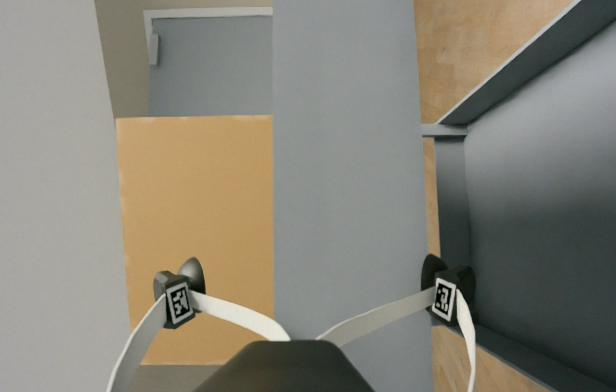

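move(
  blocking=false,
  r1={"base":{"translate_m":0.4},"pace":"slow","contact_limits":{"translate_m":0.9}},
  r2={"base":{"strafe_m":-0.05},"pace":"slow"},
  cameras=[],
)

wait(
  seconds=1.5,
  cameras=[],
)

move(
  blocking=false,
  r2={"joints":{"gripper_m":-0.038}},
  cameras=[],
)

wait(
  seconds=2,
  cameras=[],
)

wait(
  seconds=3,
  cameras=["r1_head_camera","r1_head_right_camera","r2_head_camera","r2_wrist_camera"],
)

Scene clock: 134.30 s.
move: r1 moving; r2 moving
r1.base_odometry: x=-1.792 y=+0.678 heading=-2.474
r1.turned_by_wheels: -0.001
r1.turned_by_imu: -0.002
r1.base_tilt: forward=-1.6 right=+1.3
r1.lidar_m: 0.32 0.29 0.27 0.42 2.56 3.06 2.89 2.93 2.40 0.33 0.37 0.50
r1.base_status: translate_m moving
r1.joint_positions: lift_m=+0.250 arm_m=+0.000 wrist_yaw_rad=-0.013 wrist_pitch_rad=+0.002 wrist_roll_rad=+0.000 gripper_m=-0.020
r1.joint_status: not commanded
r1.measured_speeds: translate_m=+0.048 strafe_m=+0.000 rotate_rad=-0.001 lift_m=+0.000 arm_m=+0.000 wrist_yaw_rad=+0.000 wrist_pitch_rad=+0.000 wrist_roll_rad=+0.000
r1.motor_effort: lift_m=+23(23) arm_m=+7(8) wheel_0=+2(4) wheel_1=+5(8) wheel_2=-21(21)
r1.servo_current: wrist_yaw_rad=85(85) wrist_pitch_rad=52(52) wrist_roll_rad=46(59) gripper_m=39(46)
r1.contact_limits: translate_m 0.9
r1.hand_pose: x=+0.4578 y=-0.0911 z=+0.4272 quat_wxyz=(+1.000, +0.000, +0.001, -0.006) (m; r1's base frame)
r1.wrist_depth_mm: 158 180 204 239 289 - - / 156 178 204 238 289 - - / 159 178 204 240 291 - - / 156 181 204 239 289 - - / 159 177 204 240 289 - - / 156 178 195 198 182 1464 1430 / 158 174 177 181 282 133 1042
r2.base_odometry: x=-1.115 y=-0.132 heading=-2.535
r2.turned_by_wheels: +0.000
r2.turned_by_imu: +0.001
r2.base_tilt: forward=-0.7 right=+0.1
r2.lidar_m: 0.36 2.82 2.55 2.56 2.66 2.39 2.44 2.42 2.19 2.22 2.71 0.41
r2.base_status: strafe_m moving
r2.joint_positions: lift_m=+0.687 arm_m=+0.000 wrist_yaw_rad=-0.002 wrist_pitch_rad=+0.003 wrist_roll_rad=+1.569 gripper_m=+0.120
r2.joint_status: not commanded
r2.measured_speeds: translate_m=+0.000 strafe_m=-0.055 rotate_rad=+0.001 lift_m=+0.000 arm_m=+0.000 wrist_yaw_rad=+0.003 wrist_pitch_rad=+0.000 wrist_roll_rad=+0.000
r2.motor_effort: lift_m=+20(20) arm_m=+4(5) wheel_0=+6(11) wheel_1=-8(8) wheel_2=+0(6)
r2.servo_current: wrist_yaw_rad=39(52) wrist_pitch_rad=46(46) wrist_roll_rad=52(52) gripper_m=46(59)
r2.hand_pose: x=+0.4591 y=-0.0880 z=+0.8641 quat_wxyz=(+0.708, +0.706, +0.000, -0.002) (m; r2's base frame)
r2.wrist_depth_mm: - - - 175 238 1618 - / - - - 173 236 1661 - / - 436 436 170 231 820 - / - 442 442 168 229 831 - / - 452 445 165 224 820 - / - 459 200 162 220 183 - / - - 466 - 219 1576 -
pictures: none
No camera images: "cameras" was empty.

Scene clock: 135.40 s.
earlier move: r1 moving; r2 done
r1.base_odometry: x=-1.869 y=+0.618 heading=-2.474
r1.turned_by_wheels: +0.000
r1.turned_by_imu: -0.001
r1.base_tilt: forward=-1.6 right=+1.3
r1.lidar_m: 0.31 0.26 0.27 0.35 0.63 3.14 2.99 3.02 0.36 0.31 2.26 0.48
r1.base_status: translate_m moving
r1.joint_positions: lift_m=+0.250 arm_m=+0.000 wrist_yaw_rad=-0.013 wrist_pitch_rad=+0.002 wrist_roll_rad=+0.000 gripper_m=-0.020
r1.joint_status: not commanded
r1.measured_speeds: translate_m=+0.098 strafe_m=+0.000 rotate_rad=+0.004 lift_m=+0.000 arm_m=+0.000 wrist_yaw_rad=+0.000 wrist_pitch_rad=+0.000 wrist_roll_rad=+0.000
r1.motor_effort: lift_m=+23(23) arm_m=+7(8) wheel_0=-1(4) wheel_1=+5(8) wheel_2=-18(21)
r1.servo_current: wrist_yaw_rad=85(91) wrist_pitch_rad=46(52) wrist_roll_rad=46(59) gripper_m=39(46)
r1.contact_limits: translate_m 0.9
r1.hand_pose: x=+0.4578 y=-0.0911 z=+0.4272 quat_wxyz=(+1.000, +0.000, +0.001, -0.006) (m; r1's base frame)
r1.wrist_depth_mm: 150 174 200 243 - - - / 148 171 200 242 - - - / 145 171 200 242 - - - / 154 171 201 242 - - - / 148 174 200 243 - - - / 147 174 191 198 182 1499 1464 / 147 166 168 180 283 134 1042
r2.base_odometry: x=-1.135 y=-0.103 heading=-2.535
r2.turned_by_wheels: +0.000
r2.turned_by_imu: +0.000
r2.base_tilt: forward=-0.7 right=+0.1
r2.lidar_m: 0.37 0.37 2.56 2.58 2.68 2.43 2.46 2.40 2.16 2.17 2.68 0.41
r2.base_status: done
r2.joint_positions: lift_m=+0.687 arm_m=+0.000 wrist_yaw_rad=-0.002 wrist_pitch_rad=+0.003 wrist_roll_rad=+1.569 gripper_m=+0.120
r2.joint_status: not commanded
r2.measured_speeds: all 0
r2.motor_effort: lift_m=+20(20) arm_m=+4(5) wheel_0=+6(13) wheel_1=-3(8) wheel_2=+0(6)
r2.servo_current: wrist_yaw_rad=52(52) wrist_pitch_rad=39(46) wrist_roll_rad=46(59) gripper_m=52(59)
r2.hand_pose: x=+0.4591 y=-0.0880 z=+0.8641 quat_wxyz=(+0.708, +0.706, +0.000, -0.002) (m; r2's base frame)
r2.wrist_depth_mm: - - - 180 243 1661 1138 / - - - 178 239 1661 512 / - - - 175 236 820 - / - 439 439 230 232 831 - / - 449 445 170 228 - - / - 455 217 167 224 - - / - - 462 - 222 - -
wait: 1.10 of 1.5 s (r2 has come to rest)
pictures: none
No camera images: "cameras" was empty.

Scene clock: 135.90 s.
earlier move: r1 moving
move: r2 moving
r1.base_odometry: x=-1.908 y=+0.587 heading=-2.474
r1.turned_by_wheels: +0.000
r1.turned_by_imu: -0.001
r1.base_tilt: forward=-1.6 right=+1.3
r1.lidar_m: 0.29 0.25 0.25 0.34 0.63 3.22 3.02 3.07 0.32 0.34 2.25 0.46
r1.base_status: translate_m moving
r1.joint_positions: lift_m=+0.250 arm_m=+0.000 wrist_yaw_rad=-0.013 wrist_pitch_rad=+0.002 wrist_roll_rad=+0.000 gripper_m=-0.020
r1.joint_status: not commanded
r1.measured_speeds: translate_m=+0.099 strafe_m=+0.000 rotate_rad=+0.001 lift_m=+0.000 arm_m=+0.000 wrist_yaw_rad=+0.000 wrist_pitch_rad=+0.000 wrist_roll_rad=+0.000
r1.motor_effort: lift_m=+23(23) arm_m=+7(8) wheel_0=+0(4) wheel_1=+3(5) wheel_2=-17(18)
r1.servo_current: wrist_yaw_rad=72(91) wrist_pitch_rad=46(46) wrist_roll_rad=59(65) gripper_m=39(46)
r1.contact_limits: translate_m 0.9
r1.hand_pose: x=+0.4578 y=-0.0911 z=+0.4272 quat_wxyz=(+1.000, +0.000, +0.001, -0.006) (m; r1's base frame)
r1.wrist_depth_mm: 145 168 200 245 - - - / 145 168 205 245 - - - / 144 169 200 244 - - - / 151 168 201 243 - - - / 144 172 200 244 - - - / 144 168 190 198 182 1499 1430 / 147 163 169 182 931 904 1042
r2.base_odometry: x=-1.135 y=-0.103 heading=-2.535
r2.turned_by_wheels: +0.000
r2.turned_by_imu: +0.000
r2.base_tilt: forward=-0.7 right=+0.0
r2.lidar_m: 0.36 0.38 2.57 2.58 2.73 2.45 2.47 2.40 2.16 2.18 2.66 0.42
r2.base_status: not commanded
r2.joint_positions: lift_m=+0.687 arm_m=+0.000 wrist_yaw_rad=-0.002 wrist_pitch_rad=+0.005 wrist_roll_rad=+1.569 gripper_m=+0.106
r2.joint_status: gripper_m moving
r2.measured_speeds: translate_m=+0.000 strafe_m=+0.000 rotate_rad=+0.000 lift_m=+0.000 arm_m=+0.000 wrist_yaw_rad=+0.000 wrist_pitch_rad=+0.018 wrist_roll_rad=+0.000
r2.motor_effort: lift_m=+20(20) arm_m=+4(5) wheel_0=+6(6) wheel_1=-3(3) wheel_2=+0(0)
r2.servo_current: wrist_yaw_rad=39(59) wrist_pitch_rad=46(46) wrist_roll_rad=46(52) gripper_m=163(163)
r2.hand_pose: x=+0.4591 y=-0.0880 z=+0.8634 quat_wxyz=(+0.708, +0.706, +0.001, -0.003) (m; r2's base frame)
r2.wrist_depth_mm: - - - 181 245 1618 1205 / - - - 178 241 1618 - / - - - 176 236 798 - / - 436 436 173 234 - - / - 442 445 169 229 820 - / - 455 196 167 200 - - / - 466 459 - - - -
pictures: none
No camera images: "cameras" was empty.

Scene clock: 137.70 s.
earlier move: r1 moving; r2 done
r1.base_odometry: x=-2.050 y=+0.476 heading=-2.474
r1.turned_by_wheels: +0.000
r1.turned_by_imu: -0.003
r1.base_tilt: forward=-1.6 right=+1.3
r1.lidar_m: 0.25 0.25 0.25 0.25 0.39 3.31 3.19 3.25 0.42 0.75 2.23 2.82
r1.base_status: translate_m moving
r1.joint_positions: lift_m=+0.250 arm_m=+0.000 wrist_yaw_rad=-0.016 wrist_pitch_rad=+0.002 wrist_roll_rad=+0.000 gripper_m=-0.020
r1.joint_status: not commanded
r1.measured_speeds: translate_m=+0.099 strafe_m=+0.001 rotate_rad=+0.006 lift_m=+0.000 arm_m=+0.000 wrist_yaw_rad=+0.000 wrist_pitch_rad=+0.000 wrist_roll_rad=+0.000
r1.motor_effort: lift_m=+23(23) arm_m=+6(8) wheel_0=-3(8) wheel_1=+3(6) wheel_2=-11(19)
r1.servo_current: wrist_yaw_rad=72(111) wrist_pitch_rad=46(52) wrist_roll_rad=46(72) gripper_m=46(52)
r1.contact_limits: translate_m 0.9
r1.hand_pose: x=+0.4576 y=-0.0921 z=+0.4272 quat_wxyz=(+1.000, +0.000, +0.001, -0.008) (m; r1's base frame)
r1.wrist_depth_mm: - 136 152 - - - - / 114 136 152 - - - - / 117 139 152 - - - - / 111 132 151 - - - - / 111 132 156 - - - - / 113 132 155 200 182 1464 1397 / 110 128 150 167 179 1025 1060
r2.base_odometry: x=-1.135 y=-0.103 heading=-2.535
r2.turned_by_wheels: +0.000
r2.turned_by_imu: +0.000
r2.base_tilt: forward=-0.7 right=+0.1
r2.lidar_m: 0.38 0.39 2.56 2.58 2.70 2.43 2.46 2.40 2.16 2.18 2.69 0.43
r2.base_status: not commanded
r2.joint_positions: lift_m=+0.687 arm_m=+0.000 wrist_yaw_rad=-0.003 wrist_pitch_rad=+0.003 wrist_roll_rad=+1.569 gripper_m=-0.036
r2.joint_status: all done
r2.measured_speeds: all 0
r2.motor_effort: lift_m=+20(21) arm_m=+4(5) wheel_0=-1(6) wheel_1=+0(3) wheel_2=-1(6)
r2.servo_current: wrist_yaw_rad=46(59) wrist_pitch_rad=39(85) wrist_roll_rad=46(59) gripper_m=137(371)
r2.hand_pose: x=+0.4590 y=-0.0882 z=+0.8641 quat_wxyz=(+0.708, +0.706, +0.000, -0.002) (m; r2's base frame)
r2.wrist_depth_mm: - - - 181 243 1708 1205 / - - - 178 239 1756 574 / - - - 176 236 798 - / - 445 436 173 231 831 - / - - 449 170 228 809 - / - - 186 167 179 - - / - - 462 - 222 - -
wait: 1.80 of 2 s (r2 has come to rest)
pictures: none
No camera images: "cameras" was empty.

Scene clock: 139.07 s.
earlier move: r1 done
r1.base_odometry: x=-2.096 y=+0.439 heading=-2.472
r1.turned_by_wheels: +0.002
r1.turned_by_imu: +0.002
r1.base_tilt: forward=-1.6 right=+1.3
r1.lidar_m: 0.25 0.25 - 0.25 0.37 3.31 3.27 0.50 0.44 0.89 2.23 2.82
r1.base_status: done
r1.joint_positions: lift_m=+0.250 arm_m=+0.000 wrist_yaw_rad=-0.003 wrist_pitch_rad=+0.002 wrist_roll_rad=+0.000 gripper_m=-0.020
r1.joint_status: not commanded
r1.measured_speeds: all 0
r1.motor_effort: lift_m=+23(23) arm_m=+4(8) wheel_0=+6(8) wheel_1=+12(15) wheel_2=-7(19)
r1.servo_current: wrist_yaw_rad=52(111) wrist_pitch_rad=39(52) wrist_roll_rad=46(72) gripper_m=46(52)
r1.contact_limits: translate_m 0.9
r1.hand_pose: x=+0.4590 y=-0.0882 z=+0.4273 quat_wxyz=(+1.000, +0.000, +0.001, -0.001) (m; r1's base frame)
r1.wrist_depth_mm: - - - - - - - / 121 134 - - - - - / 124 134 - - - - - / 121 134 - - - - - / 115 133 - - - - - / 120 132 1464 198 1499 1499 1430 / 117 132 179 179 162 976 1060
r2.base_odometry: x=-1.135 y=-0.103 heading=-2.535
r2.turned_by_wheels: +0.000
r2.turned_by_imu: +0.000
r2.base_tilt: forward=-0.6 right=+0.0
r2.lidar_m: 0.37 0.38 2.58 2.57 2.72 2.43 2.47 2.40 2.15 2.18 2.67 0.43
r2.base_status: not commanded
r2.joint_positions: lift_m=+0.687 arm_m=+0.000 wrist_yaw_rad=-0.003 wrist_pitch_rad=+0.003 wrist_roll_rad=+1.569 gripper_m=-0.036
r2.joint_status: all done
r2.measured_speeds: all 0
r2.motor_effort: lift_m=+20(21) arm_m=+5(5) wheel_0=-1(6) wheel_1=+0(3) wheel_2=-1(6)
r2.servo_current: wrist_yaw_rad=59(65) wrist_pitch_rad=46(85) wrist_roll_rad=46(59) gripper_m=130(371)
r2.hand_pose: x=+0.4590 y=-0.0882 z=+0.8641 quat_wxyz=(+0.708, +0.706, +0.000, -0.002) (m; r2's base frame)
r2.wrist_depth_mm: - - - 181 243 1756 1205 / - - - 178 238 1756 574 / - - - 175 236 798 - / - 439 439 173 232 831 - / - - 445 170 229 809 - / - - 185 167 179 - - / - - 462 - 222 - -
wait: 1.37 of 3 s (r1 has come to rest)
pictures: r1_head_camera, r1_head_right_camera, r2_head_camera, r2_wrist_camera
Images, in order (width x height): r1_head_camera 420x560, r1_head_right_camera 420x672, r2_head_camera 420x560, r2_wrist_camera 616x392.

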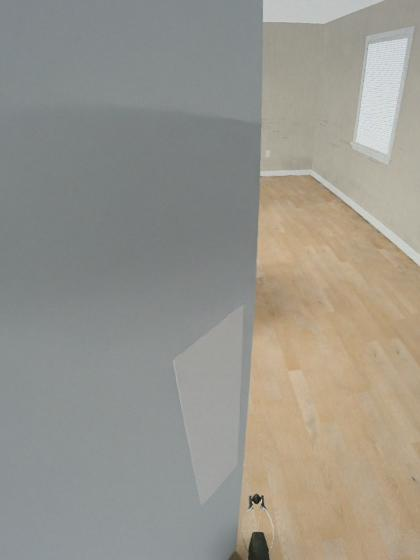

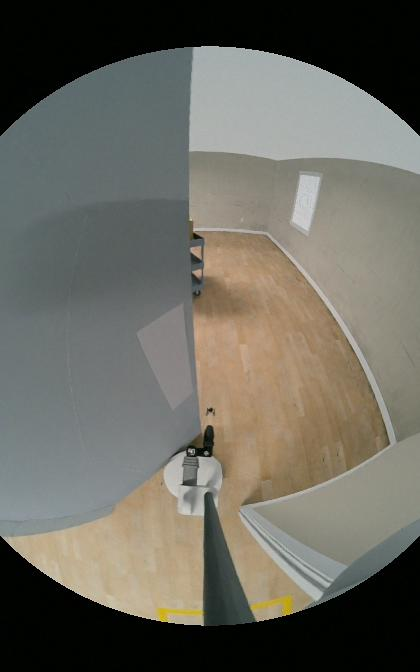

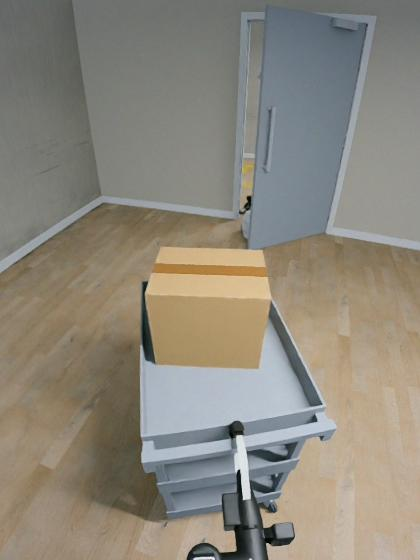

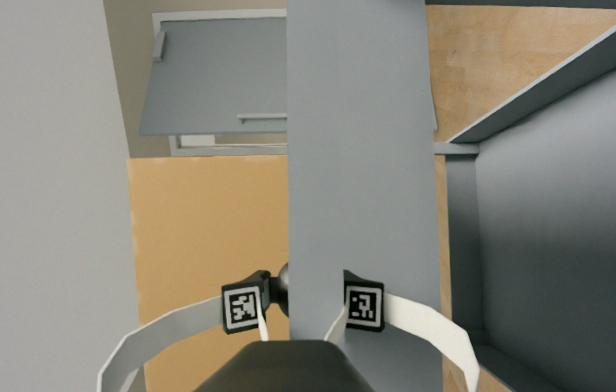

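move(
  blocking=false,
  r1={"base":{"translate_m":0.35},"pace":"slow","contact_limits":{"translate_m":0.9}},
  r2={"base":{"translate_m":0.04,"strafe_m":0.26},"pace":"slow","contact_limits":{"translate_m":0.3}},
  cameras=[],
)

wait(
  seconds=4.5,
  cameras=[],
)

wait(
  seconds=1.5,
  cameras=[],
)

move(
  blocking=false,
  r2={"base":{"rotate_rad":-0.2},"pace":"slow"},
  cameras=[],
)

wait(
  seconds=3,
  cameras=["r1_head_camera","r1_head_right_camera","r2_head_camera","r2_wrist_camera"],
)

Scene clock: 155.47 s.
move: r1 moving; r2 moving
r1.base_odometry: x=-2.106 y=+0.431 heading=-2.472
r1.turned_by_wheels: +0.001
r1.turned_by_imu: +0.000
r1.base_tilt: forward=-1.6 right=+1.3
r1.lidar_m: 0.25 0.25 - 0.25 0.37 3.30 3.28 0.49 0.45 0.93 2.22 2.83
r1.base_status: translate_m moving
r1.joint_positions: lift_m=+0.250 arm_m=+0.000 wrist_yaw_rad=-0.003 wrist_pitch_rad=+0.002 wrist_roll_rad=+0.000 gripper_m=-0.020
r1.joint_status: not commanded
r1.measured_speeds: translate_m=+0.049 strafe_m=-0.001 rotate_rad=-0.001 lift_m=+0.000 arm_m=+0.000 wrist_yaw_rad=+0.000 wrist_pitch_rad=+0.000 wrist_roll_rad=+0.000
r1.motor_effort: lift_m=+23(23) arm_m=+4(5) wheel_0=+5(9) wheel_1=+12(15) wheel_2=-11(13)
r1.servo_current: wrist_yaw_rad=46(65) wrist_pitch_rad=39(52) wrist_roll_rad=26(59) gripper_m=46(52)
r1.contact_limits: translate_m 0.9
r1.hand_pose: x=+0.4590 y=-0.0882 z=+0.4273 quat_wxyz=(+1.000, +0.000, +0.001, -0.001) (m; r1's base frame)
r1.wrist_depth_mm: 126 - - - - - - / 124 - - - - - - / 124 - - - - - - / 123 - - - - - - / 114 - - - - - - / 122 1464 1464 198 1537 1537 1430 / 122 132 179 179 162 991 1060
r2.base_odometry: x=-1.129 y=-0.114 heading=-2.536
r2.turned_by_wheels: -0.001
r2.turned_by_imu: -0.001
r2.base_tilt: forward=-0.7 right=+0.1
r2.lidar_m: 0.34 0.40 2.56 2.58 2.73 2.44 2.44 2.41 2.17 2.18 2.73 0.42
r2.base_status: translate_m moving; strafe_m moving
r2.joint_positions: lift_m=+0.687 arm_m=+0.000 wrist_yaw_rad=-0.003 wrist_pitch_rad=+0.003 wrist_roll_rad=+1.569 gripper_m=-0.036
r2.joint_status: not commanded
r2.measured_speeds: translate_m=+0.008 strafe_m=+0.051 rotate_rad=-0.001 lift_m=+0.000 arm_m=+0.000 wrist_yaw_rad=-0.017 wrist_pitch_rad=+0.000 wrist_roll_rad=+0.000
r2.motor_effort: lift_m=+20(20) arm_m=+4(5) wheel_0=-13(13) wheel_1=+7(8) wheel_2=-8(8)
r2.servo_current: wrist_yaw_rad=52(59) wrist_pitch_rad=39(46) wrist_roll_rad=46(52) gripper_m=124(137)
r2.contact_limits: translate_m 0.3
r2.hand_pose: x=+0.4589 y=-0.0884 z=+0.8641 quat_wxyz=(+0.708, +0.706, +0.000, -0.002) (m; r2's base frame)
r2.wrist_depth_mm: - - - 182 244 1708 1229 / - - - 179 240 1756 544 / - - - 175 236 778 - / - 442 436 173 232 831 - / - - 449 170 228 809 - / - - 186 167 181 - - / - - 459 - 220 - -
pictures: none
No camera images: "cameras" was empty.

Scene clock: 158.80 s.
earlier move: r1 moving; r2 done
r1.base_odometry: x=-2.353 y=+0.235 heading=-2.472
r1.turned_by_wheels: +0.000
r1.turned_by_imu: -0.001
r1.base_tilt: forward=-1.6 right=+1.3
r1.lidar_m: 1.68 4.12 3.18 0.25 0.26 0.75 3.62 0.68 0.80 1.81 2.17 2.80
r1.base_status: translate_m moving
r1.joint_positions: lift_m=+0.250 arm_m=+0.000 wrist_yaw_rad=-0.003 wrist_pitch_rad=+0.002 wrist_roll_rad=+0.000 gripper_m=-0.020
r1.joint_status: not commanded
r1.measured_speeds: translate_m=+0.069 strafe_m=-0.001 rotate_rad=+0.001 lift_m=+0.000 arm_m=+0.000 wrist_yaw_rad=+0.000 wrist_pitch_rad=+0.000 wrist_roll_rad=+0.000
r1.motor_effort: lift_m=+23(23) arm_m=+4(5) wheel_0=+2(9) wheel_1=+10(17) wheel_2=-4(13)
r1.servo_current: wrist_yaw_rad=39(72) wrist_pitch_rad=46(52) wrist_roll_rad=39(72) gripper_m=46(52)
r1.contact_limits: translate_m 0.9
r1.hand_pose: x=+0.4590 y=-0.0882 z=+0.4273 quat_wxyz=(+1.000, +0.000, +0.001, -0.001) (m; r1's base frame)
r1.wrist_depth_mm: - - - - - - - / - - 1618 - - - - / - - - - - - - / - - - - - - - / - - - - - - - / 1618 1576 1366 198 1537 1430 1464 / 1182 1078 179 180 161 1008 1060
r2.base_odometry: x=-1.020 y=-0.339 heading=-2.536
r2.turned_by_wheels: +0.000
r2.turned_by_imu: +0.000
r2.base_tilt: forward=-0.7 right=+0.1
r2.lidar_m: 0.39 0.41 2.33 2.30 2.64 2.37 2.41 2.67 2.41 2.43 2.99 0.40
r2.base_status: done
r2.joint_positions: lift_m=+0.687 arm_m=+0.000 wrist_yaw_rad=-0.008 wrist_pitch_rad=+0.003 wrist_roll_rad=+1.569 gripper_m=-0.037
r2.joint_status: not commanded
r2.measured_speeds: all 0
r2.motor_effort: lift_m=+20(20) arm_m=+5(5) wheel_0=-8(16) wheel_1=+3(8) wheel_2=-7(14)
r2.servo_current: wrist_yaw_rad=39(65) wrist_pitch_rad=39(52) wrist_roll_rad=46(59) gripper_m=98(137)
r2.contact_limits: translate_m 0.3
r2.hand_pose: x=+0.4586 y=-0.0896 z=+0.8642 quat_wxyz=(+0.708, +0.706, -0.002, -0.004) (m; r2's base frame)
r2.wrist_depth_mm: - - - 155 211 1618 1182 / - - - 156 213 732 - / - 427 415 159 217 809 - / - 445 433 160 221 820 - / - - 455 163 222 820 - / - - 184 164 180 - - / - - - - 229 1661 504
wait: 3.33 of 4.5 s (r2 has come to rest)
pictures: none
No camera images: "cameras" was empty.

Scene clock: 159.73 s.
earlier move: r1 done
r1.base_odometry: x=-2.370 y=+0.222 heading=-2.472
r1.turned_by_wheels: +0.000
r1.turned_by_imu: +0.000
r1.base_tilt: forward=-1.6 right=+1.3
r1.lidar_m: 1.64 4.15 3.07 0.25 0.26 0.72 3.64 0.70 0.82 1.89 2.18 2.81
r1.base_status: done
r1.joint_positions: lift_m=+0.250 arm_m=+0.000 wrist_yaw_rad=-0.003 wrist_pitch_rad=+0.002 wrist_roll_rad=+0.000 gripper_m=-0.020
r1.joint_status: not commanded
r1.measured_speeds: all 0
r1.motor_effort: lift_m=+23(23) arm_m=+5(5) wheel_0=+3(9) wheel_1=+9(17) wheel_2=-4(13)
r1.servo_current: wrist_yaw_rad=52(72) wrist_pitch_rad=39(52) wrist_roll_rad=39(72) gripper_m=39(52)
r1.contact_limits: translate_m 0.9
r1.hand_pose: x=+0.4590 y=-0.0882 z=+0.4273 quat_wxyz=(+1.000, +0.000, +0.001, -0.001) (m; r1's base frame)
r1.wrist_depth_mm: - - - - - - - / - - 1618 - - - - / - - - - - - - / - - - - - - - / - - - - - - - / 1618 1576 1430 198 1499 1499 1397 / 1138 1060 179 180 162 1008 1042
r2.base_odometry: x=-1.020 y=-0.339 heading=-2.536
r2.turned_by_wheels: +0.000
r2.turned_by_imu: +0.000
r2.base_tilt: forward=-0.6 right=+0.0
r2.lidar_m: 0.40 0.44 2.29 2.32 2.64 2.37 2.41 2.68 2.39 2.42 3.00 0.43
r2.base_status: done
r2.joint_positions: lift_m=+0.687 arm_m=+0.000 wrist_yaw_rad=-0.008 wrist_pitch_rad=+0.003 wrist_roll_rad=+1.569 gripper_m=-0.037
r2.joint_status: not commanded
r2.measured_speeds: all 0
r2.motor_effort: lift_m=+20(20) arm_m=+4(5) wheel_0=-8(16) wheel_1=+4(8) wheel_2=-6(14)
r2.servo_current: wrist_yaw_rad=59(65) wrist_pitch_rad=39(52) wrist_roll_rad=52(59) gripper_m=104(137)
r2.contact_limits: translate_m 0.3
r2.hand_pose: x=+0.4586 y=-0.0896 z=+0.8642 quat_wxyz=(+0.708, +0.706, -0.002, -0.004) (m; r2's base frame)
r2.wrist_depth_mm: - - - 155 211 1576 1182 / - - - 156 215 741 - / - 424 418 158 217 809 - / - 452 436 160 220 820 - / - - 455 163 222 831 - / - - 184 164 180 - - / - - - - 228 1708 504
wait: 0.93 of 1.5 s (r1 has come to rest)
pictures: none
No camera images: "cameras" was empty.

Scene clock: 160.23 s.
move: r2 moving
r1: as last shown
r1.lidar_m: 1.63 4.15 3.08 0.25 0.28 0.69 3.62 0.69 0.84 1.89 2.18 2.80
r1.motor_effort: lift_m=+23(23) arm_m=+4(5) wheel_0=+3(3) wheel_1=+8(9) wheel_2=-4(4)
r1.servo_current: wrist_yaw_rad=26(52) wrist_pitch_rad=46(46) wrist_roll_rad=46(59) gripper_m=52(52)
r1.contact_limits: translate_m 0.9
r1.wrist_depth_mm: - - - - - - - / - - 1576 - - - - / - - - - - - - / - - - - - - - / - - - - - - - / 1661 1661 1397 198 1499 1464 1430 / 1160 1078 179 179 162 991 1042
r2.base_odometry: x=-1.020 y=-0.339 heading=-2.657
r2.turned_by_wheels: -0.121
r2.turned_by_imu: -0.117
r2.base_tilt: forward=-0.7 right=+0.0
r2.lidar_m: 0.37 0.40 2.31 2.28 2.66 2.39 2.39 2.72 2.40 2.40 2.76 0.43
r2.base_status: rotate_rad moving
r2.joint_positions: lift_m=+0.687 arm_m=+0.000 wrist_yaw_rad=+0.010 wrist_pitch_rad=+0.003 wrist_roll_rad=+1.569 gripper_m=-0.037
r2.joint_status: not commanded
r2.measured_speeds: translate_m=-0.001 strafe_m=+0.002 rotate_rad=-0.424 lift_m=+0.000 arm_m=+0.000 wrist_yaw_rad=+0.020 wrist_pitch_rad=+0.000 wrist_roll_rad=+0.000
r2.motor_effort: lift_m=+20(20) arm_m=+5(5) wheel_0=+13(13) wheel_1=+7(9) wheel_2=+13(15)
r2.servo_current: wrist_yaw_rad=59(65) wrist_pitch_rad=46(46) wrist_roll_rad=39(52) gripper_m=98(111)
r2.hand_pose: x=+0.4601 y=-0.0846 z=+0.8642 quat_wxyz=(+0.708, +0.706, +0.004, +0.002) (m; r2's base frame)
r2.wrist_depth_mm: - - - 168 228 1618 1205 / - - - - 227 1618 - / - - 512 167 227 788 - / - 439 433 167 226 820 - / - - 449 167 227 831 - / - - 187 167 180 - - / - - 484 - 225 1708 -
pictures: none
No camera images: "cameras" was empty.

Scene clock: 160.90 s.
earlier move: r2 done
r1.base_odometry: x=-2.370 y=+0.222 heading=-2.472
r1.turned_by_wheels: +0.000
r1.turned_by_imu: +0.000
r1.base_tilt: forward=-1.6 right=+1.3
r1.lidar_m: 1.63 2.15 3.08 0.25 0.28 0.68 3.61 0.69 0.86 1.86 2.19 2.80
r1.base_status: not commanded
r1.joint_positions: lift_m=+0.250 arm_m=+0.000 wrist_yaw_rad=-0.003 wrist_pitch_rad=+0.002 wrist_roll_rad=+0.000 gripper_m=-0.020
r1.joint_status: not commanded
r1.measured_speeds: all 0
r1.motor_effort: lift_m=+23(23) arm_m=+5(5) wheel_0=+2(3) wheel_1=+8(9) wheel_2=-4(4)
r1.servo_current: wrist_yaw_rad=59(59) wrist_pitch_rad=33(52) wrist_roll_rad=39(59) gripper_m=46(52)
r1.contact_limits: translate_m 0.9
r1.hand_pose: x=+0.4590 y=-0.0882 z=+0.4273 quat_wxyz=(+1.000, +0.000, +0.001, -0.001) (m; r1's base frame)
r1.wrist_depth_mm: - - - - - - - / - - 1576 - - - - / - - - - - - - / - - - - - - - / - - - - - - - / 1708 1618 1397 198 1537 1464 1464 / 1160 1098 179 180 162 991 1042
r2.base_odometry: x=-1.020 y=-0.339 heading=-2.735
r2.turned_by_wheels: -0.078
r2.turned_by_imu: -0.076
r2.base_tilt: forward=-0.7 right=+0.1
r2.lidar_m: 0.35 0.36 2.35 2.31 2.57 2.41 2.38 2.61 2.44 2.39 2.67 0.43
r2.base_status: done
r2.joint_positions: lift_m=+0.687 arm_m=+0.000 wrist_yaw_rad=+0.008 wrist_pitch_rad=+0.003 wrist_roll_rad=+1.569 gripper_m=-0.037
r2.joint_status: not commanded
r2.measured_speeds: all 0
r2.motor_effort: lift_m=+20(20) arm_m=+4(5) wheel_0=+8(13) wheel_1=+4(9) wheel_2=+5(15)
r2.servo_current: wrist_yaw_rad=59(72) wrist_pitch_rad=39(46) wrist_roll_rad=39(72) gripper_m=104(111)
r2.hand_pose: x=+0.4600 y=-0.0850 z=+0.8642 quat_wxyz=(+0.708, +0.706, +0.004, +0.002) (m; r2's base frame)
r2.wrist_depth_mm: - - - 191 256 1537 1182 / - - - 187 248 1756 1182 / - - - 181 241 809 - / - - 442 177 236 820 - / - - 442 173 230 820 - / - - 185 167 179 - - / - - 449 - 220 - -
wait: 0.67 of 3 s (r2 has come to rest)
pictures: r1_head_camera, r1_head_right_camera, r2_head_camera, r2_wrist_camera
Images, in order (width x height): r1_head_camera 420x560, r1_head_right_camera 420x672, r2_head_camera 420x560, r2_wrist_camera 616x392.

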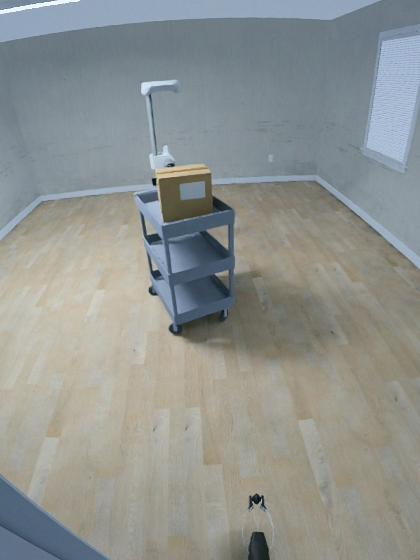

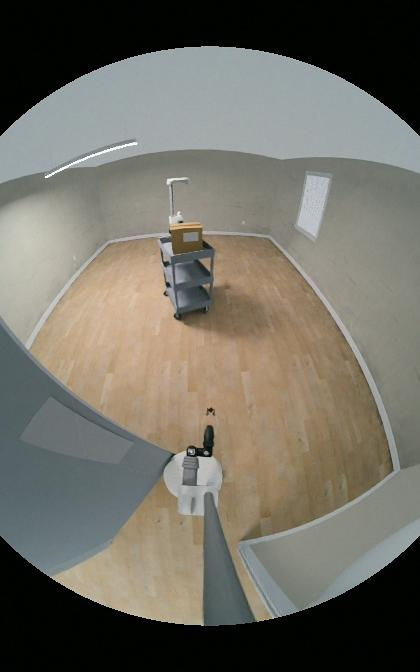

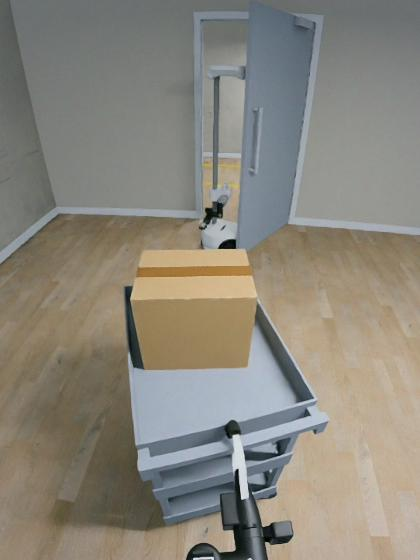

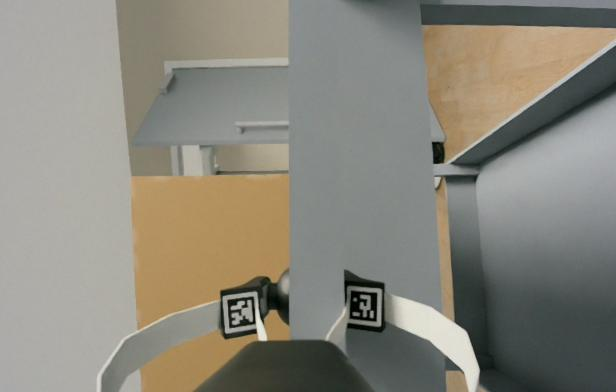

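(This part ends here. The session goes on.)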